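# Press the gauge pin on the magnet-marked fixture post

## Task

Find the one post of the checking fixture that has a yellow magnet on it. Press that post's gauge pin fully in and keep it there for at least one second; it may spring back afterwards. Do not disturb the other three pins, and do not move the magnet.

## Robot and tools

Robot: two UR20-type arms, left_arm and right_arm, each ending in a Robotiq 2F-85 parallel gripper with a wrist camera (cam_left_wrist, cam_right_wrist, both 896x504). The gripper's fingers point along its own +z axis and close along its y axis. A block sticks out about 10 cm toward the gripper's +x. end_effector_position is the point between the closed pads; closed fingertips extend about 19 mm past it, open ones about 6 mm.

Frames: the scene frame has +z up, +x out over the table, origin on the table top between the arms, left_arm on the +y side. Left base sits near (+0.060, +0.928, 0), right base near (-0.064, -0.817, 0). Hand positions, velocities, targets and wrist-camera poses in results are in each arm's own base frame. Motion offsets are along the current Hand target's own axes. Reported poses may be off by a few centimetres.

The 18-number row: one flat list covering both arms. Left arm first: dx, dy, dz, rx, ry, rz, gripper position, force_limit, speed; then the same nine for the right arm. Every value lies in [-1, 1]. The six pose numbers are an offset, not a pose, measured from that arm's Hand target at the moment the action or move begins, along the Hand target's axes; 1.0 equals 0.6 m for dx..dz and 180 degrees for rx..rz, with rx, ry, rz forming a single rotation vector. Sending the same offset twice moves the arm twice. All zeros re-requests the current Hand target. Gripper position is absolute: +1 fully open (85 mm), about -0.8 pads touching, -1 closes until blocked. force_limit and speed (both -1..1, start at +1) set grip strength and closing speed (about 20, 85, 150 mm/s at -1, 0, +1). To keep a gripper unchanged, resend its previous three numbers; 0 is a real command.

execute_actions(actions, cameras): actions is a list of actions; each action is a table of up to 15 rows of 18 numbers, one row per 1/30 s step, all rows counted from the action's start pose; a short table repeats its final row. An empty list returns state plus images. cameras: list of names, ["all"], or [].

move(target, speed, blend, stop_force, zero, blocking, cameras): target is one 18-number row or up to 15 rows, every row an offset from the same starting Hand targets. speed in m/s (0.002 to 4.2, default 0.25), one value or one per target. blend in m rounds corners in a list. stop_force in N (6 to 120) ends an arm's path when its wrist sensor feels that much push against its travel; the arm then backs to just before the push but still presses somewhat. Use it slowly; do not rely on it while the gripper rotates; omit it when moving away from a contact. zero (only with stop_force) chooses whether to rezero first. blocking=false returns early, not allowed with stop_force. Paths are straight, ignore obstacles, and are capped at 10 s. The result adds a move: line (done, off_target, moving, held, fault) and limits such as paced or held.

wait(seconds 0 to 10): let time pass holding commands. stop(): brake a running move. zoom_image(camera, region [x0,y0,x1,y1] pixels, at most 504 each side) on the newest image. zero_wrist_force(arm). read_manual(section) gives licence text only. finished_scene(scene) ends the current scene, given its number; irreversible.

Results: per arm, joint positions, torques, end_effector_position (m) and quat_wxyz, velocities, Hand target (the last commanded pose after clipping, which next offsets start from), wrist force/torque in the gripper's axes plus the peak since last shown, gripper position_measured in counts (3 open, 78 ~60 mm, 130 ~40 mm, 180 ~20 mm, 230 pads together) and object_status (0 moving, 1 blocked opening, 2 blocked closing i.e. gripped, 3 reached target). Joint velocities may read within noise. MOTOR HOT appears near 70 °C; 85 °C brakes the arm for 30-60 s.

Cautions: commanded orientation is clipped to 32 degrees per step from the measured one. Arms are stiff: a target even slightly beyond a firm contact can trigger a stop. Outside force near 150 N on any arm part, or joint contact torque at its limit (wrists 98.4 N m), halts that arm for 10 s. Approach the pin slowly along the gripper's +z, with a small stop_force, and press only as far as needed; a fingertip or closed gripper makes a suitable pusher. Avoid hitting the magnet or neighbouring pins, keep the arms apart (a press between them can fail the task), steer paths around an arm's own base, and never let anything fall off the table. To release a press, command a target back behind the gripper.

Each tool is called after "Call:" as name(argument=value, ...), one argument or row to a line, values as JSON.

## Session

Call:
execute_actions(
  actions=[],
)

Scene clock: 0.00 s.
left_arm: end_effector_position=(+1.6020, +0.5513, +0.3701) position_measured=3 object_status=3 end_effector_quat_wxyz=(-0.049, +0.940, +0.190, +0.279) | right_arm: end_effector_position=(+0.4481, +0.4679, +0.3319) position_measured=3 object_status=3 end_effector_quat_wxyz=(-0.272, +0.502, +0.649, +0.503)
Joint positions: left_arm=[0.193 -0.686 0.985 -2.439 -1.472 -3.319] | right_arm=[4.007 -1.969 -2.772 1.193 2.076 2.519]
Joint velocities: within noise
Joint torques (N m): no reading
Motor temperatures (°C): left_arm=[24 35 26 38 34 34] | right_arm=[28 35 36 37 34 38]
Wrist force (N): no reading
Wrist torque (N m): no reading
Wrist force, peak (N): no reading
Hand target: left_arm +1.6020, +0.5513, +0.3701; -0.049, +0.940, +0.190, +0.279 | right_arm +0.4481, +0.4679, +0.3319; -0.272, +0.502, +0.649, +0.503
Tool commands: left_gripper/position=+1.0 left_gripper/force_limit=+1.0 left_gripper/speed=+1.0 right_gripper/position=+1.0 right_gripper/force_limit=+1.0 right_gripper/speed=+1.0
camera_calibration:
cam_left_wrist: T_world_to_cam=[[0.359759, -0.933045, -0.000644322, -0.0546982], [-0.905937, -0.349141, -0.239538, 1.75183], [0.223274, 0.0867594, -0.970887, 0.0836019], [0, 0, 0, 1]] pos_world=[1.58806, 0.553346, 0.500761]
cam_right_wrist: T_world_to_cam=[[0.936397, -0.0141338, 0.350658, -0.517198], [0.256442, -0.654562, -0.711187, 0.443258], [0.239579, 0.755877, -0.609305, -0.132345], [0, 0, 0, 1]] pos_world=[0.40234, 0.382866, 0.41596]

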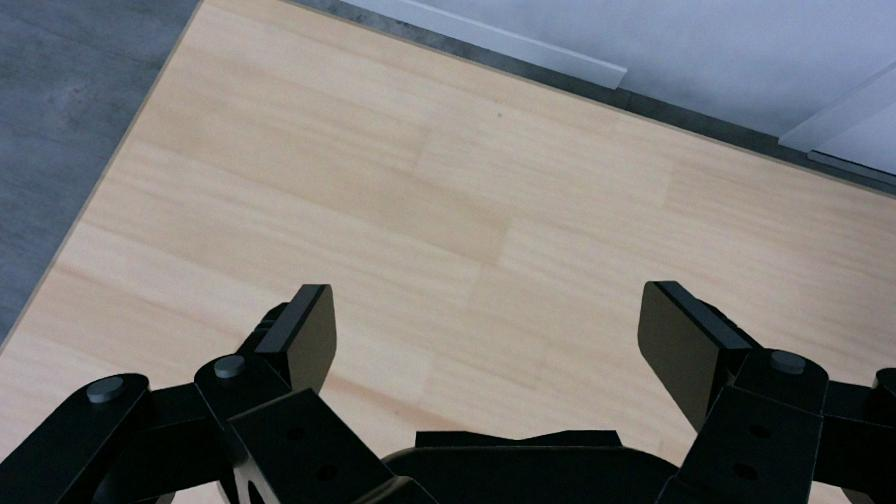

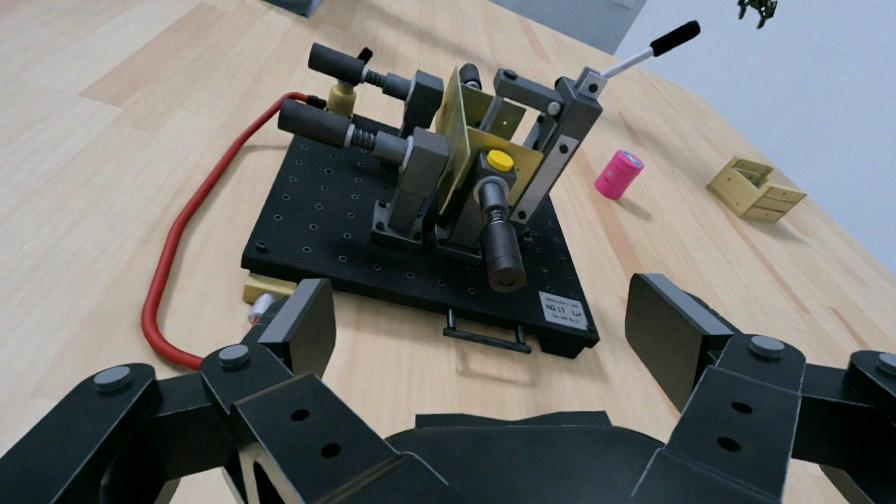

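Call:
move(
  target=[0,0,0,0,0,0,1,1,1,-0.264,0.065,0.2565,0.1147,-0.371,0.0649,-1,1,0],
  speed=0.5,
  cameras=["cam_right_wrist"],
)

Scene clock: 3.23 s.
left_arm: end_effector_position=(+1.6020, +0.5513, +0.3701) position_measured=3 object_status=3 end_effector_quat_wxyz=(-0.049, +0.940, +0.190, +0.279) | right_arm: end_effector_position=(+0.5626, +0.5500, +0.1575) position_measured=232 object_status=3 end_effector_quat_wxyz=(+0.000, +0.700, +0.714, +0.000)
Joint positions: left_arm=[0.193 -0.686 0.985 -2.439 -1.472 -3.319] | right_arm=[4.174 -1.769 -2.309 -0.635 1.571 2.583]
Joint torques (N m): left_arm=[3.26 -273.77 -102.06 -11.57 1.19 -0.77] | right_arm=[25.6 75.1 78.49 6.17 -3.62 5.53]
Wrist force (N): left_arm=[0.4 0.0 -0.1] | right_arm=[-0.6 2.9 0.6]
Wrist torque (N m): left_arm=[-0.01 -0.08 -0.01] | right_arm=[1.30 0.17 -0.84]
Wrist force, peak (N): left_arm=[0.6 -0.5 -0.3] | right_arm=[1.9 4.2 2.2]
Hand target: left_arm +1.6020, +0.5513, +0.3701; -0.049, +0.940, +0.190, +0.279 | right_arm +0.5627, +0.5500, +0.1574; +0.000, +0.700, +0.714, +0.000
Off the commanded pose: left_arm 0.000 m, 0 deg | right_arm 0.000 m, 0 deg.
move: done
camera_calibration:
cam_right_wrist: T_world_to_cam=[[0.999921, -0.00979624, -0.007931, -0.543695], [-0.00673482, -0.947132, 0.320773, 0.489993], [-0.0106541, -0.320694, -0.947123, 0.457955], [0, 0, 0, 1]] pos_world=[0.551831, 0.605626, 0.272251]
Images, in order (width x height): cam_right_wrist 896x504.

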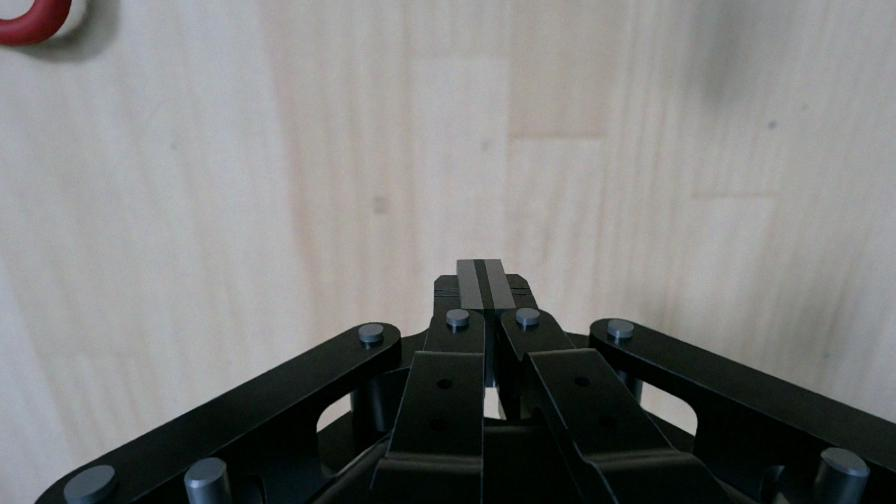

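Call:
move(
  target=[0,0,0,0,0,0,1,1,1,0.15,0,0,0,0,0,-1,1,0],
  speed=0.15,
  stop_force=12,
  cameras=["cam_right_wrist"],
)

Scene clock: 5.17 s.
left_arm: end_effector_position=(+1.6020, +0.5513, +0.3701) position_measured=3 object_status=3 end_effector_quat_wxyz=(-0.049, +0.940, +0.190, +0.279) | right_arm: end_effector_position=(+0.5608, +0.6400, +0.1574) position_measured=232 object_status=3 end_effector_quat_wxyz=(+0.000, +0.700, +0.714, +0.000)
Joint positions: left_arm=[0.193 -0.686 0.985 -2.439 -1.472 -3.319] | right_arm=[4.231 -1.83 -2.222 -0.661 1.571 2.64]
Joint torques (N m): left_arm=[0.01 -277.47 -103.06 -11.3 0.14 -1.17] | right_arm=[17.97 91.92 86.31 4.59 1.2 5.72]
Wrist force (N): left_arm=[0.3 -0.1 0.0] | right_arm=[-1.3 2.2 0.4]
Wrist torque (N m): left_arm=[-0.02 -0.05 0.00] | right_arm=[1.36 0.51 -0.80]
Wrist force, peak (N): left_arm=[0.6 -0.2 -0.2] | right_arm=[-2.7 3.0 0.7]
Hand target: left_arm +1.6020, +0.5513, +0.3701; -0.049, +0.940, +0.190, +0.279 | right_arm +0.5608, +0.6400, +0.1574; +0.000, +0.700, +0.714, +0.000
Off the commanded pose: left_arm 0.000 m, 0 deg | right_arm 0.000 m, 0 deg.
move: done
camera_calibration:
cam_right_wrist: T_world_to_cam=[[0.999919, -0.00982984, -0.0080234, -0.540964], [-0.00673563, -0.947091, 0.320895, 0.575256], [-0.0107532, -0.320815, -0.947081, 0.486958], [0, 0, 0, 1]] pos_world=[0.550031, 0.695726, 0.272251]
Images, in order (width x height): cam_right_wrist 896x504.

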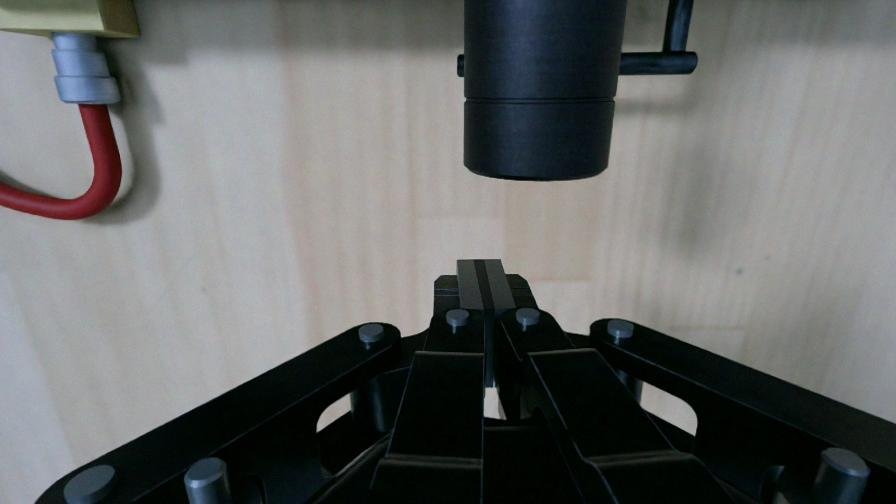

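Call:
move(
  target=[0,0,0,0,0,0,1,1,1,0.037,0.0207,0,0,0,0,-1,1,0],
  speed=0.1,
  stop_force=12,
)

Call:
move(
  target=[0,0,0,0,0,0,1,1,1,0.083,0,0,0,0,0,-1,1,0],
  speed=0.014,
  stop_force=65,
  cameras=["cam_right_wrist"],
)

Scene clock: 7.03 s.
left_arm: end_effector_position=(+1.6020, +0.5513, +0.3701) position_measured=3 object_status=3 end_effector_quat_wxyz=(-0.049, +0.940, +0.190, +0.279) | right_arm: end_effector_position=(+0.5728, +0.6625, +0.1574) position_measured=232 object_status=3 end_effector_quat_wxyz=(+0.000, +0.700, +0.714, +0.000)
Joint positions: left_arm=[0.193 -0.686 0.985 -2.439 -1.472 -3.319] | right_arm=[4.231 -1.852 -2.188 -0.673 1.571 2.64]
Joint torques (N m): left_arm=[0.95 -273.06 -102.69 -11.11 0.76 -1.08] | right_arm=[-21.35 97.3 90.41 4.42 -2.5 -6.67]
Wrist force (N): left_arm=[0.2 0.0 0.0] | right_arm=[-1.3 2.5 0.2]
Wrist torque (N m): left_arm=[0.01 -0.03 0.00] | right_arm=[1.41 0.48 -0.76]
Wrist force, peak (N): left_arm=[0.6 -0.2 -0.3] | right_arm=[-0.6 3.0 0.1]
Hand target: left_arm +1.6020, +0.5513, +0.3701; -0.049, +0.940, +0.190, +0.279 | right_arm +0.5728, +0.6625, +0.1574; +0.000, +0.700, +0.714, +0.000
Off the commanded pose: left_arm 0.000 m, 0 deg | right_arm 0.000 m, 0 deg.
move: done

Scene clock: 10.10 s.
left_arm: end_effector_position=(+1.6020, +0.5513, +0.3701) position_measured=3 object_status=3 end_effector_quat_wxyz=(-0.049, +0.940, +0.190, +0.279) | right_arm: end_effector_position=(+0.5721, +0.6809, +0.1572) position_measured=232 object_status=3 end_effector_quat_wxyz=(+0.000, +0.699, +0.715, +0.000)
Joint positions: left_arm=[0.193 -0.686 0.985 -2.439 -1.472 -3.319] | right_arm=[4.242 -1.865 -2.169 -0.679 1.57 2.649]
Joint torques (N m): left_arm=[2.28 -273.28 -100.71 -11.44 1.06 -0.36] | right_arm=[-1.86 123.16 72.9 10.03 0.07 -0.43]
Wrist force (N): left_arm=[0.0 -0.4 -0.2] | right_arm=[-8.4 4.0 -24.6]
Wrist torque (N m): left_arm=[-0.07 0.00 0.00] | right_arm=[1.29 0.54 -0.34]
Wrist force, peak (N): left_arm=[0.4 -0.2 -0.4] | right_arm=[-105.7 -15.7 -87.1]
Hand target: left_arm +1.6020, +0.5513, +0.3701; -0.049, +0.940, +0.190, +0.279 | right_arm +0.5721, +0.6809, +0.1572; +0.000, +0.699, +0.715, +0.000 (not the last commanded pose)
Tool commands: left_gripper/position=+1.0 left_gripper/force_limit=+1.0 left_gripper/speed=+1.0 right_gripper/position=-1.0 right_gripper/force_limit=+1.0 right_gripper/speed=+0.003922
Off the commanded pose: left_arm 0.000 m, 0 deg | right_arm 0.031 m, 0 deg.
FORCE FAULT: contact force on the right arm reached its limit, and that arm stopped. The contact can be on any part of that arm, not only on its tool. That arm's remaining commands of this call were not run. That arm is still stopped at the end of this call. That arm stays stopped for about 9 more seconds. Until then a move that you send moves the other arm only, and its call returns only when the move has ended. Once the stop has ended, the next robot result says so. If the stop ends while you think or write, that arm runs what you send next, counted from a new Hand target: where the arm stands when the stop ends. While its stop runs, that arm takes no new command, but its gripper still runs the gripper command that each later call begins with. Until it ends, the stop uses up actions while you think or wait. An arm that is not stopped still takes commands.
move: fault (right_arm; stop_force had ended the path)
camera_calibration:
cam_right_wrist: T_world_to_cam=[[0.999935, -0.00849233, -0.00754385, -0.552893], [-0.00562253, -0.947094, 0.320907, 0.613507], [-0.00986998, -0.320843, -0.947081, 0.499536], [0, 0, 0, 1]] pos_world=[0.561237, 0.736626, 0.272052]
Images, in order (width x height): cam_right_wrist 896x504.

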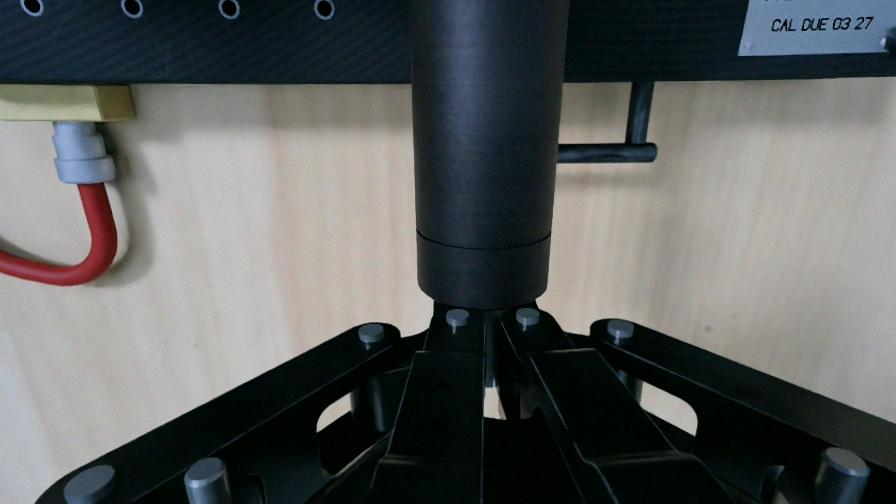

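Call:
wait(
  seconds=9.5,
  cameras=["cam_right_wrist"],
)

Call:
zoom_image(
  camera="cam_right_wrist",
  region=[300, 100, 700, 450],
)

Scene clock: 20.07 s.
left_arm: end_effector_position=(+1.6020, +0.5513, +0.3701) position_measured=3 object_status=3 end_effector_quat_wxyz=(-0.049, +0.940, +0.190, +0.279) | right_arm: end_effector_position=(+0.5721, +0.6809, +0.1572) position_measured=232 object_status=3 end_effector_quat_wxyz=(+0.000, +0.699, +0.715, +0.000)
Joint positions: left_arm=[0.193 -0.686 0.985 -2.439 -1.472 -3.319] | right_arm=[4.242 -1.865 -2.169 -0.679 1.57 2.649]
Joint torques (N m): left_arm=[2.13 -273.75 -99.81 -10.88 1.31 -0.75] | right_arm=[-1.3 126.06 73.74 10.03 1.14 -1.06]
Wrist force (N): left_arm=[0.2 -0.3 -0.1] | right_arm=[-8.6 4.3 -24.5]
Wrist torque (N m): left_arm=[-0.06 -0.03 0.00] | right_arm=[1.31 0.55 -0.33]
Wrist force, peak (N): left_arm=[0.6 -0.3 -0.3] | right_arm=[-8.8 4.2 -24.9]
Hand target: left_arm +1.6020, +0.5513, +0.3701; -0.049, +0.940, +0.190, +0.279 | right_arm +0.5721, +0.6809, +0.1572; +0.000, +0.699, +0.715, +0.000 (not the last commanded pose)
Tool commands: left_gripper/position=+1.0 left_gripper/force_limit=+1.0 left_gripper/speed=+1.0 right_gripper/position=-1.0 right_gripper/force_limit=+1.0 right_gripper/speed=+0.003922
Off the commanded pose: left_arm 0.000 m, 0 deg | right_arm 0.031 m, 0 deg.
FORCE FAULT, CONTINUED: the right arm's stop, for the force fault that an earlier result reported, is over. The rest of the stop counts as 18 of the actions that you can send in this scene. During its stop the right arm's controller moved it back a little. That arm's target is now where it stood when the stop ended, not its last command. That arm accepts commands again.
wait: 9.50 s; at rest from the start
camera_calibration:
cam_right_wrist: T_world_to_cam=[[0.999935, -0.00849233, -0.00754385, -0.552893], [-0.00562253, -0.947094, 0.320907, 0.613507], [-0.00986998, -0.320843, -0.947081, 0.499536], [0, 0, 0, 1]] pos_world=[0.561237, 0.736626, 0.272052]
Images, in order (width x height): cam_right_wrist 896x504.

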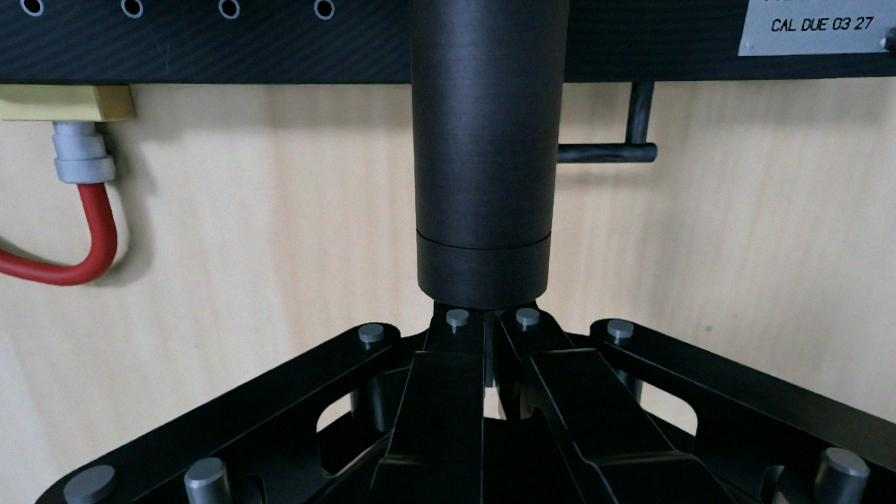

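Scaled by 1.260 from the camera's 896x504 image, which has a finer 1280x720 frame.

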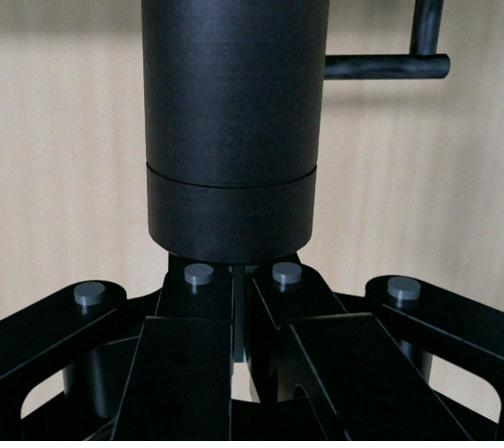

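Call:
move(
  target=[
    [0,0,0,0,0,0,1,1,1,-0.06,0,0,0,0,0,-1,1,0],
    [0,0,0,0,0,0,1,1,1,-0.06,0,-0.0167,0,0,0,-1,1,0],
  ],
  speed=0.06,
  cameras=["cam_right_wrist"],
)

Call:
zoom_image(
  camera="cam_right_wrist",
  region=[300, 0, 700, 400],
)

Scene clock: 23.63 s.
left_arm: end_effector_position=(+1.6020, +0.5513, +0.3701) position_measured=3 object_status=3 end_effector_quat_wxyz=(-0.049, +0.940, +0.190, +0.279) | right_arm: end_effector_position=(+0.5729, +0.6449, +0.1671) position_measured=232 object_status=3 end_effector_quat_wxyz=(+0.000, +0.699, +0.715, +0.000)
Joint positions: left_arm=[0.193 -0.686 0.985 -2.439 -1.472 -3.319] | right_arm=[4.221 -1.829 -2.201 -0.683 1.57 2.629]
Joint torques (N m): left_arm=[1.38 -270.6 -100.66 -10.72 1.05 -0.81] | right_arm=[-24.41 142.28 87.23 3.6 -1.42 -6.71]
Wrist force (N): left_arm=[0.5 0.1 0.1] | right_arm=[0.8 1.9 2.4]
Wrist torque (N m): left_arm=[0.02 -0.09 0.00] | right_arm=[1.27 0.11 -0.42]
Wrist force, peak (N): left_arm=[0.5 -0.1 -0.5] | right_arm=[-8.6 4.2 -25.1]
Hand target: left_arm +1.6020, +0.5513, +0.3701; -0.049, +0.940, +0.190, +0.279 | right_arm +0.5729, +0.6449, +0.1673; +0.000, +0.699, +0.715, +0.000
Off the commanded pose: left_arm 0.000 m, 0 deg | right_arm 0.000 m, 0 deg.
move: done
camera_calibration:
cam_right_wrist: T_world_to_cam=[[0.999935, -0.00849233, -0.00754385, -0.553924], [-0.00562253, -0.947094, 0.320907, 0.576239], [-0.00986998, -0.320843, -0.947081, 0.49737], [0, 0, 0, 1]] pos_world=[0.562037, 0.700626, 0.281952]
Images, in order (width x height): cam_right_wrist 896x504.

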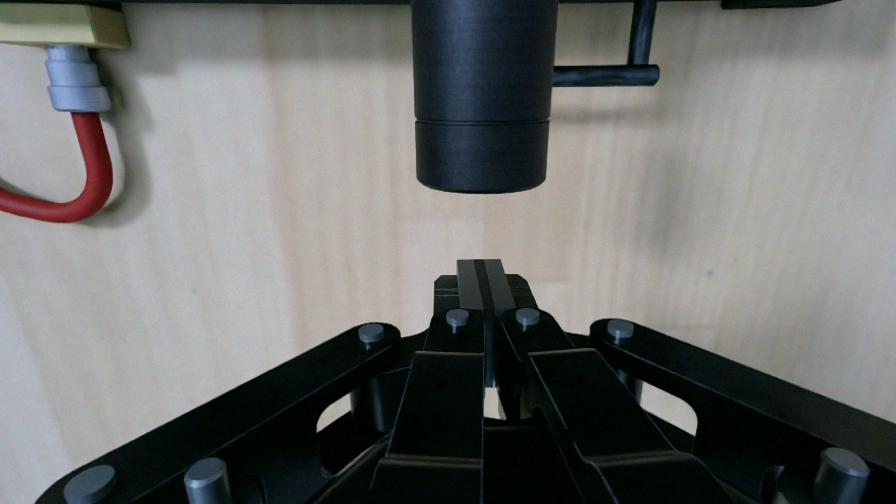

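Scaled by 1.260 from the camera's 896x504 image, which has a finer 1280x720 frame.

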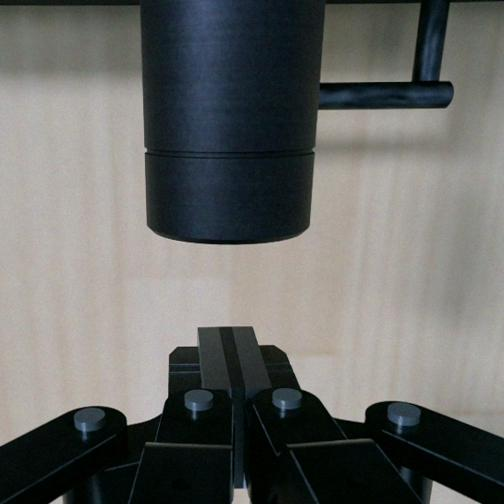

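Call:
move(
  target=[0,0,0,0,0,0,1,1,1,0.07,0,0,0,0,0,-1,1,0],
  speed=0.03,
  stop_force=50,
  cameras=["cam_right_wrist"],
)

Scene clock: 26.30 s.
left_arm: end_effector_position=(+1.6020, +0.5513, +0.3701) position_measured=3 object_status=3 end_effector_quat_wxyz=(-0.049, +0.940, +0.190, +0.279) | right_arm: end_effector_position=(+0.5720, +0.6869, +0.1672) position_measured=232 object_status=3 end_effector_quat_wxyz=(+0.000, +0.699, +0.715, +0.000)
Joint positions: left_arm=[0.193 -0.686 0.985 -2.439 -1.472 -3.319] | right_arm=[4.245 -1.858 -2.158 -0.697 1.57 2.653]
Joint torques (N m): left_arm=[2.21 -275.47 -101.67 -11.16 1.83 -0.07] | right_arm=[27.69 105.08 98.6 7.24 3.4 5.37]
Wrist force (N): left_arm=[0.1 0.0 0.1] | right_arm=[-11.6 3.9 2.0]
Wrist torque (N m): left_arm=[0.00 -0.02 0.00] | right_arm=[1.20 0.25 -0.73]
Wrist force, peak (N): left_arm=[0.7 -0.2 0.0] | right_arm=[-11.5 4.2 1.7]
Hand target: left_arm +1.6020, +0.5513, +0.3701; -0.049, +0.940, +0.190, +0.279 | right_arm +0.5720, +0.6869, +0.1672; +0.000, +0.699, +0.715, +0.000
Off the commanded pose: left_arm 0.000 m, 0 deg | right_arm 0.000 m, 0 deg.
move: done
camera_calibration:
cam_right_wrist: T_world_to_cam=[[0.999935, -0.00849233, -0.00754385, -0.552666], [-0.00562253, -0.947094, 0.320907, 0.61598], [-0.00986998, -0.320843, -0.947081, 0.510931], [0, 0, 0, 1]] pos_world=[0.561137, 0.742626, 0.282052]
Images, in order (width x height): cam_right_wrist 896x504.

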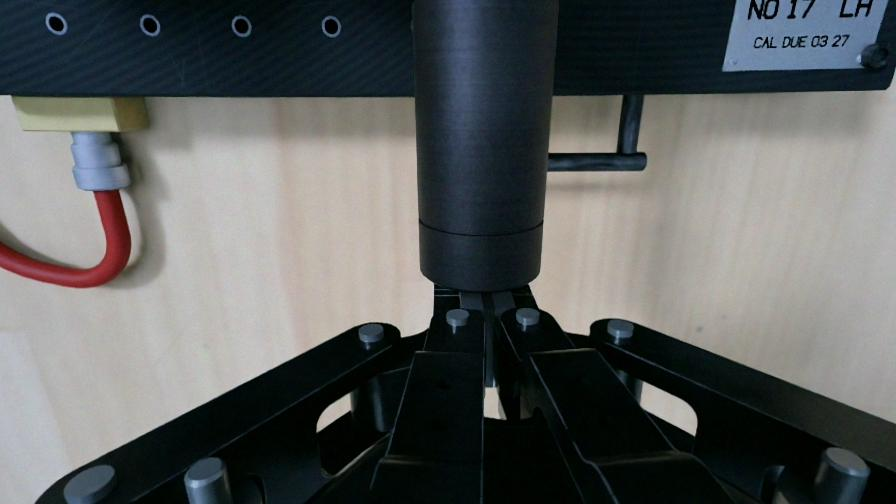

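Call:
move(
  target=[0,0,0,0,0,0,1,1,1,0.05,0,0,0,0,0,-1,1,0],
  speed=0.007,
  stop_force=45,
  zero=false,
  cameras=["cam_right_wrist"],
)

Call:
wait(
  seconds=1.3,
)

Scene clock: 28.13 s.
left_arm: end_effector_position=(+1.6020, +0.5513, +0.3701) position_measured=3 object_status=3 end_effector_quat_wxyz=(-0.049, +0.940, +0.190, +0.279) | right_arm: end_effector_position=(+0.5719, +0.6908, +0.1671) position_measured=232 object_status=3 end_effector_quat_wxyz=(+0.000, +0.699, +0.715, +0.000)
Joint positions: left_arm=[0.193 -0.686 0.985 -2.439 -1.472 -3.319] | right_arm=[4.247 -1.861 -2.153 -0.699 1.57 2.655]
Joint torques (N m): left_arm=[0.4 -273.95 -102.71 -11.67 0.88 -0.62] | right_arm=[9.84 148.57 92.4 26.9 7.88 -7.41]
Wrist force (N): left_arm=[0.4 0.1 -0.2] | right_arm=[-42.5 6.9 0.8]
Wrist torque (N m): left_arm=[0.02 -0.07 -0.01] | right_arm=[1.24 0.45 -0.58]
Wrist force, peak (N): left_arm=[0.2 -0.2 -0.6] | right_arm=[-60.5 3.3 -10.7]
Hand target: left_arm +1.6020, +0.5513, +0.3701; -0.049, +0.940, +0.190, +0.279 | right_arm +0.5719, +0.6908, +0.1672; +0.000, +0.699, +0.715, +0.000 (not the last commanded pose)
Off the commanded pose: left_arm 0.000 m, 0 deg | right_arm 0.026 m, 0 deg.
move: contact (right_arm)
camera_calibration:
cam_right_wrist: T_world_to_cam=[[0.999934, -0.00852946, -0.00763502, -0.55248], [-0.00562529, -0.946992, 0.321206, 0.619545], [-0.00997003, -0.321142, -0.946978, 0.512338], [0, 0, 0, 1]] pos_world=[0.561037, 0.746526, 0.281953]
Images, in order (width x height): cam_right_wrist 896x504.

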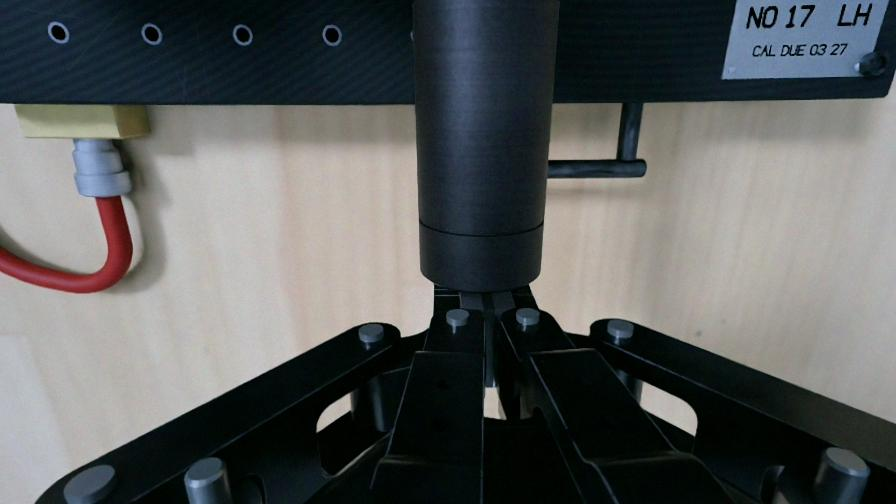

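Scene clock: 29.43 s.
left_arm: end_effector_position=(+1.6020, +0.5513, +0.3701) position_measured=3 object_status=3 end_effector_quat_wxyz=(-0.049, +0.940, +0.190, +0.279) | right_arm: end_effector_position=(+0.5719, +0.6908, +0.1672) position_measured=232 object_status=3 end_effector_quat_wxyz=(+0.000, +0.699, +0.715, +0.000)
Joint positions: left_arm=[0.193 -0.686 0.985 -2.439 -1.472 -3.319] | right_arm=[4.247 -1.861 -2.153 -0.699 1.57 2.655]
Joint torques (N m): left_arm=[-3.49 -274.81 -100.42 -11.17 1.46 -0.83] | right_arm=[6.39 147.5 90.84 24.43 10.33 -7.12]
Wrist force (N): left_arm=[0.2 0.1 -0.1] | right_arm=[-38.5 5.8 5.2]
Wrist torque (N m): left_arm=[0.02 -0.04 -0.01] | right_arm=[1.27 0.38 -0.59]
Wrist force, peak (N): left_arm=[0.7 0.0 0.1] | right_arm=[-42.2 6.6 1.2]
Hand target: left_arm +1.6020, +0.5513, +0.3701; -0.049, +0.940, +0.190, +0.279 | right_arm +0.5719, +0.6908, +0.1672; +0.000, +0.699, +0.715, +0.000 (not the last commanded pose)
Tool commands: left_gripper/position=+1.0 left_gripper/force_limit=+1.0 left_gripper/speed=+1.0 right_gripper/position=-1.0 right_gripper/force_limit=+1.0 right_gripper/speed=+0.0
Off the commanded pose: left_arm 0.000 m, 0 deg | right_arm 0.026 m, 0 deg.
wait: 1.30 s; at rest by 0.17 s

Call:
move(
  target=[0,0,0,0,0,0,1,1,1,0.006,0,0,0,0,0,-1,1,0],
  speed=0.003,
  stop_force=65,
  zero=false,
)

Call:
wait(
  seconds=1.3,
)

Scene clock: 30.40 s.
left_arm: end_effector_position=(+1.6020, +0.5513, +0.3701) position_measured=3 object_status=3 end_effector_quat_wxyz=(-0.049, +0.940, +0.190, +0.279) | right_arm: end_effector_position=(+0.5719, +0.6910, +0.1672) position_measured=232 object_status=3 end_effector_quat_wxyz=(+0.000, +0.699, +0.715, +0.000)
Joint positions: left_arm=[0.193 -0.686 0.985 -2.439 -1.472 -3.319] | right_arm=[4.247 -1.861 -2.153 -0.699 1.57 2.655]
Joint torques (N m): left_arm=[-0.89 -278.02 -103.36 -12.01 1.5 -1.04] | right_arm=[36.89 126.21 108.29 31.22 10.93 -1.69]
Wrist force (N): left_arm=[0.2 -0.2 0.0] | right_arm=[-72.9 -1.5 -12.4]
Wrist torque (N m): left_arm=[-0.03 -0.03 -0.01] | right_arm=[1.11 0.86 -0.61]
Wrist force, peak (N): left_arm=[0.5 -0.5 -0.3] | right_arm=[-72.9 -1.5 -13.4]
Hand target: left_arm +1.6020, +0.5513, +0.3701; -0.049, +0.940, +0.190, +0.279 | right_arm +0.5719, +0.6910, +0.1671; +0.000, +0.699, +0.715, +0.000 (not the last commanded pose)
Off the commanded pose: left_arm 0.000 m, 0 deg | right_arm 0.003 m, 0 deg.
move: contact (right_arm)

Scene clock: 31.70 s.
left_arm: end_effector_position=(+1.6020, +0.5513, +0.3701) position_measured=3 object_status=3 end_effector_quat_wxyz=(-0.049, +0.940, +0.190, +0.279) | right_arm: end_effector_position=(+0.5719, +0.6910, +0.1671) position_measured=232 object_status=3 end_effector_quat_wxyz=(+0.000, +0.699, +0.715, +0.000)
Joint positions: left_arm=[0.193 -0.686 0.985 -2.439 -1.472 -3.319] | right_arm=[4.247 -1.861 -2.153 -0.699 1.57 2.655]
Joint torques (N m): left_arm=[0.84 -272.14 -99.62 -11.59 1.18 -1.4] | right_arm=[30.99 134.61 102.14 31.25 10.66 -6.66]
Wrist force (N): left_arm=[0.5 0.0 -0.2] | right_arm=[-68.2 0.6 -15.7]
Wrist torque (N m): left_arm=[0.01 -0.09 0.00] | right_arm=[1.09 0.88 -0.58]
Wrist force, peak (N): left_arm=[0.5 -0.2 -0.3] | right_arm=[-72.7 -1.3 -12.4]
Hand target: left_arm +1.6020, +0.5513, +0.3701; -0.049, +0.940, +0.190, +0.279 | right_arm +0.5719, +0.6910, +0.1671; +0.000, +0.699, +0.715, +0.000 (not the last commanded pose)
Tool commands: left_gripper/position=+1.0 left_gripper/force_limit=+1.0 left_gripper/speed=+1.0 right_gripper/position=-1.0 right_gripper/force_limit=+1.0 right_gripper/speed=+0.0
Off the commanded pose: left_arm 0.000 m, 0 deg | right_arm 0.003 m, 0 deg.
wait: 1.30 s; at rest by 0.17 s

Rigid stop (+30 N for 0.2 mm). Back off, finish.

Call:
move(
  target=[0,0,0,0,0,0,1,1,1,-0.08,0,0,0,0,0,-1,1,0],
  speed=0.06,
)

Call:
finished_scene(
  scene=2,
)

Scene clock: 33.03 s.
left_arm: end_effector_position=(+1.6020, +0.5513, +0.3701) position_measured=3 object_status=3 end_effector_quat_wxyz=(-0.049, +0.940, +0.190, +0.279) | right_arm: end_effector_position=(+0.5729, +0.6432, +0.1672) position_measured=232 object_status=3 end_effector_quat_wxyz=(+0.000, +0.699, +0.715, +0.000)
Joint positions: left_arm=[0.193 -0.686 0.985 -2.439 -1.472 -3.319] | right_arm=[4.22 -1.828 -2.203 -0.683 1.57 2.628]
Joint torques (N m): left_arm=[-0.99 -273.2 -102.26 -11.8 0.75 -0.54] | right_arm=[-24.33 133.66 58.4 15.38 -4.43 -7.08]
Wrist force (N): left_arm=[0.1 -0.1 0.0] | right_arm=[0.1 1.1 3.4]
Wrist torque (N m): left_arm=[-0.02 -0.01 -0.01] | right_arm=[1.13 0.23 -0.42]
Wrist force, peak (N): left_arm=[0.7 0.1 0.0] | right_arm=[-67.9 0.8 -15.6]
Hand target: left_arm +1.6020, +0.5513, +0.3701; -0.049, +0.940, +0.190, +0.279 | right_arm +0.5730, +0.6430, +0.1672; +0.000, +0.699, +0.715, +0.000
Off the commanded pose: left_arm 0.000 m, 0 deg | right_arm 0.000 m, 0 deg.
move: done

The scene is finished: the task was done.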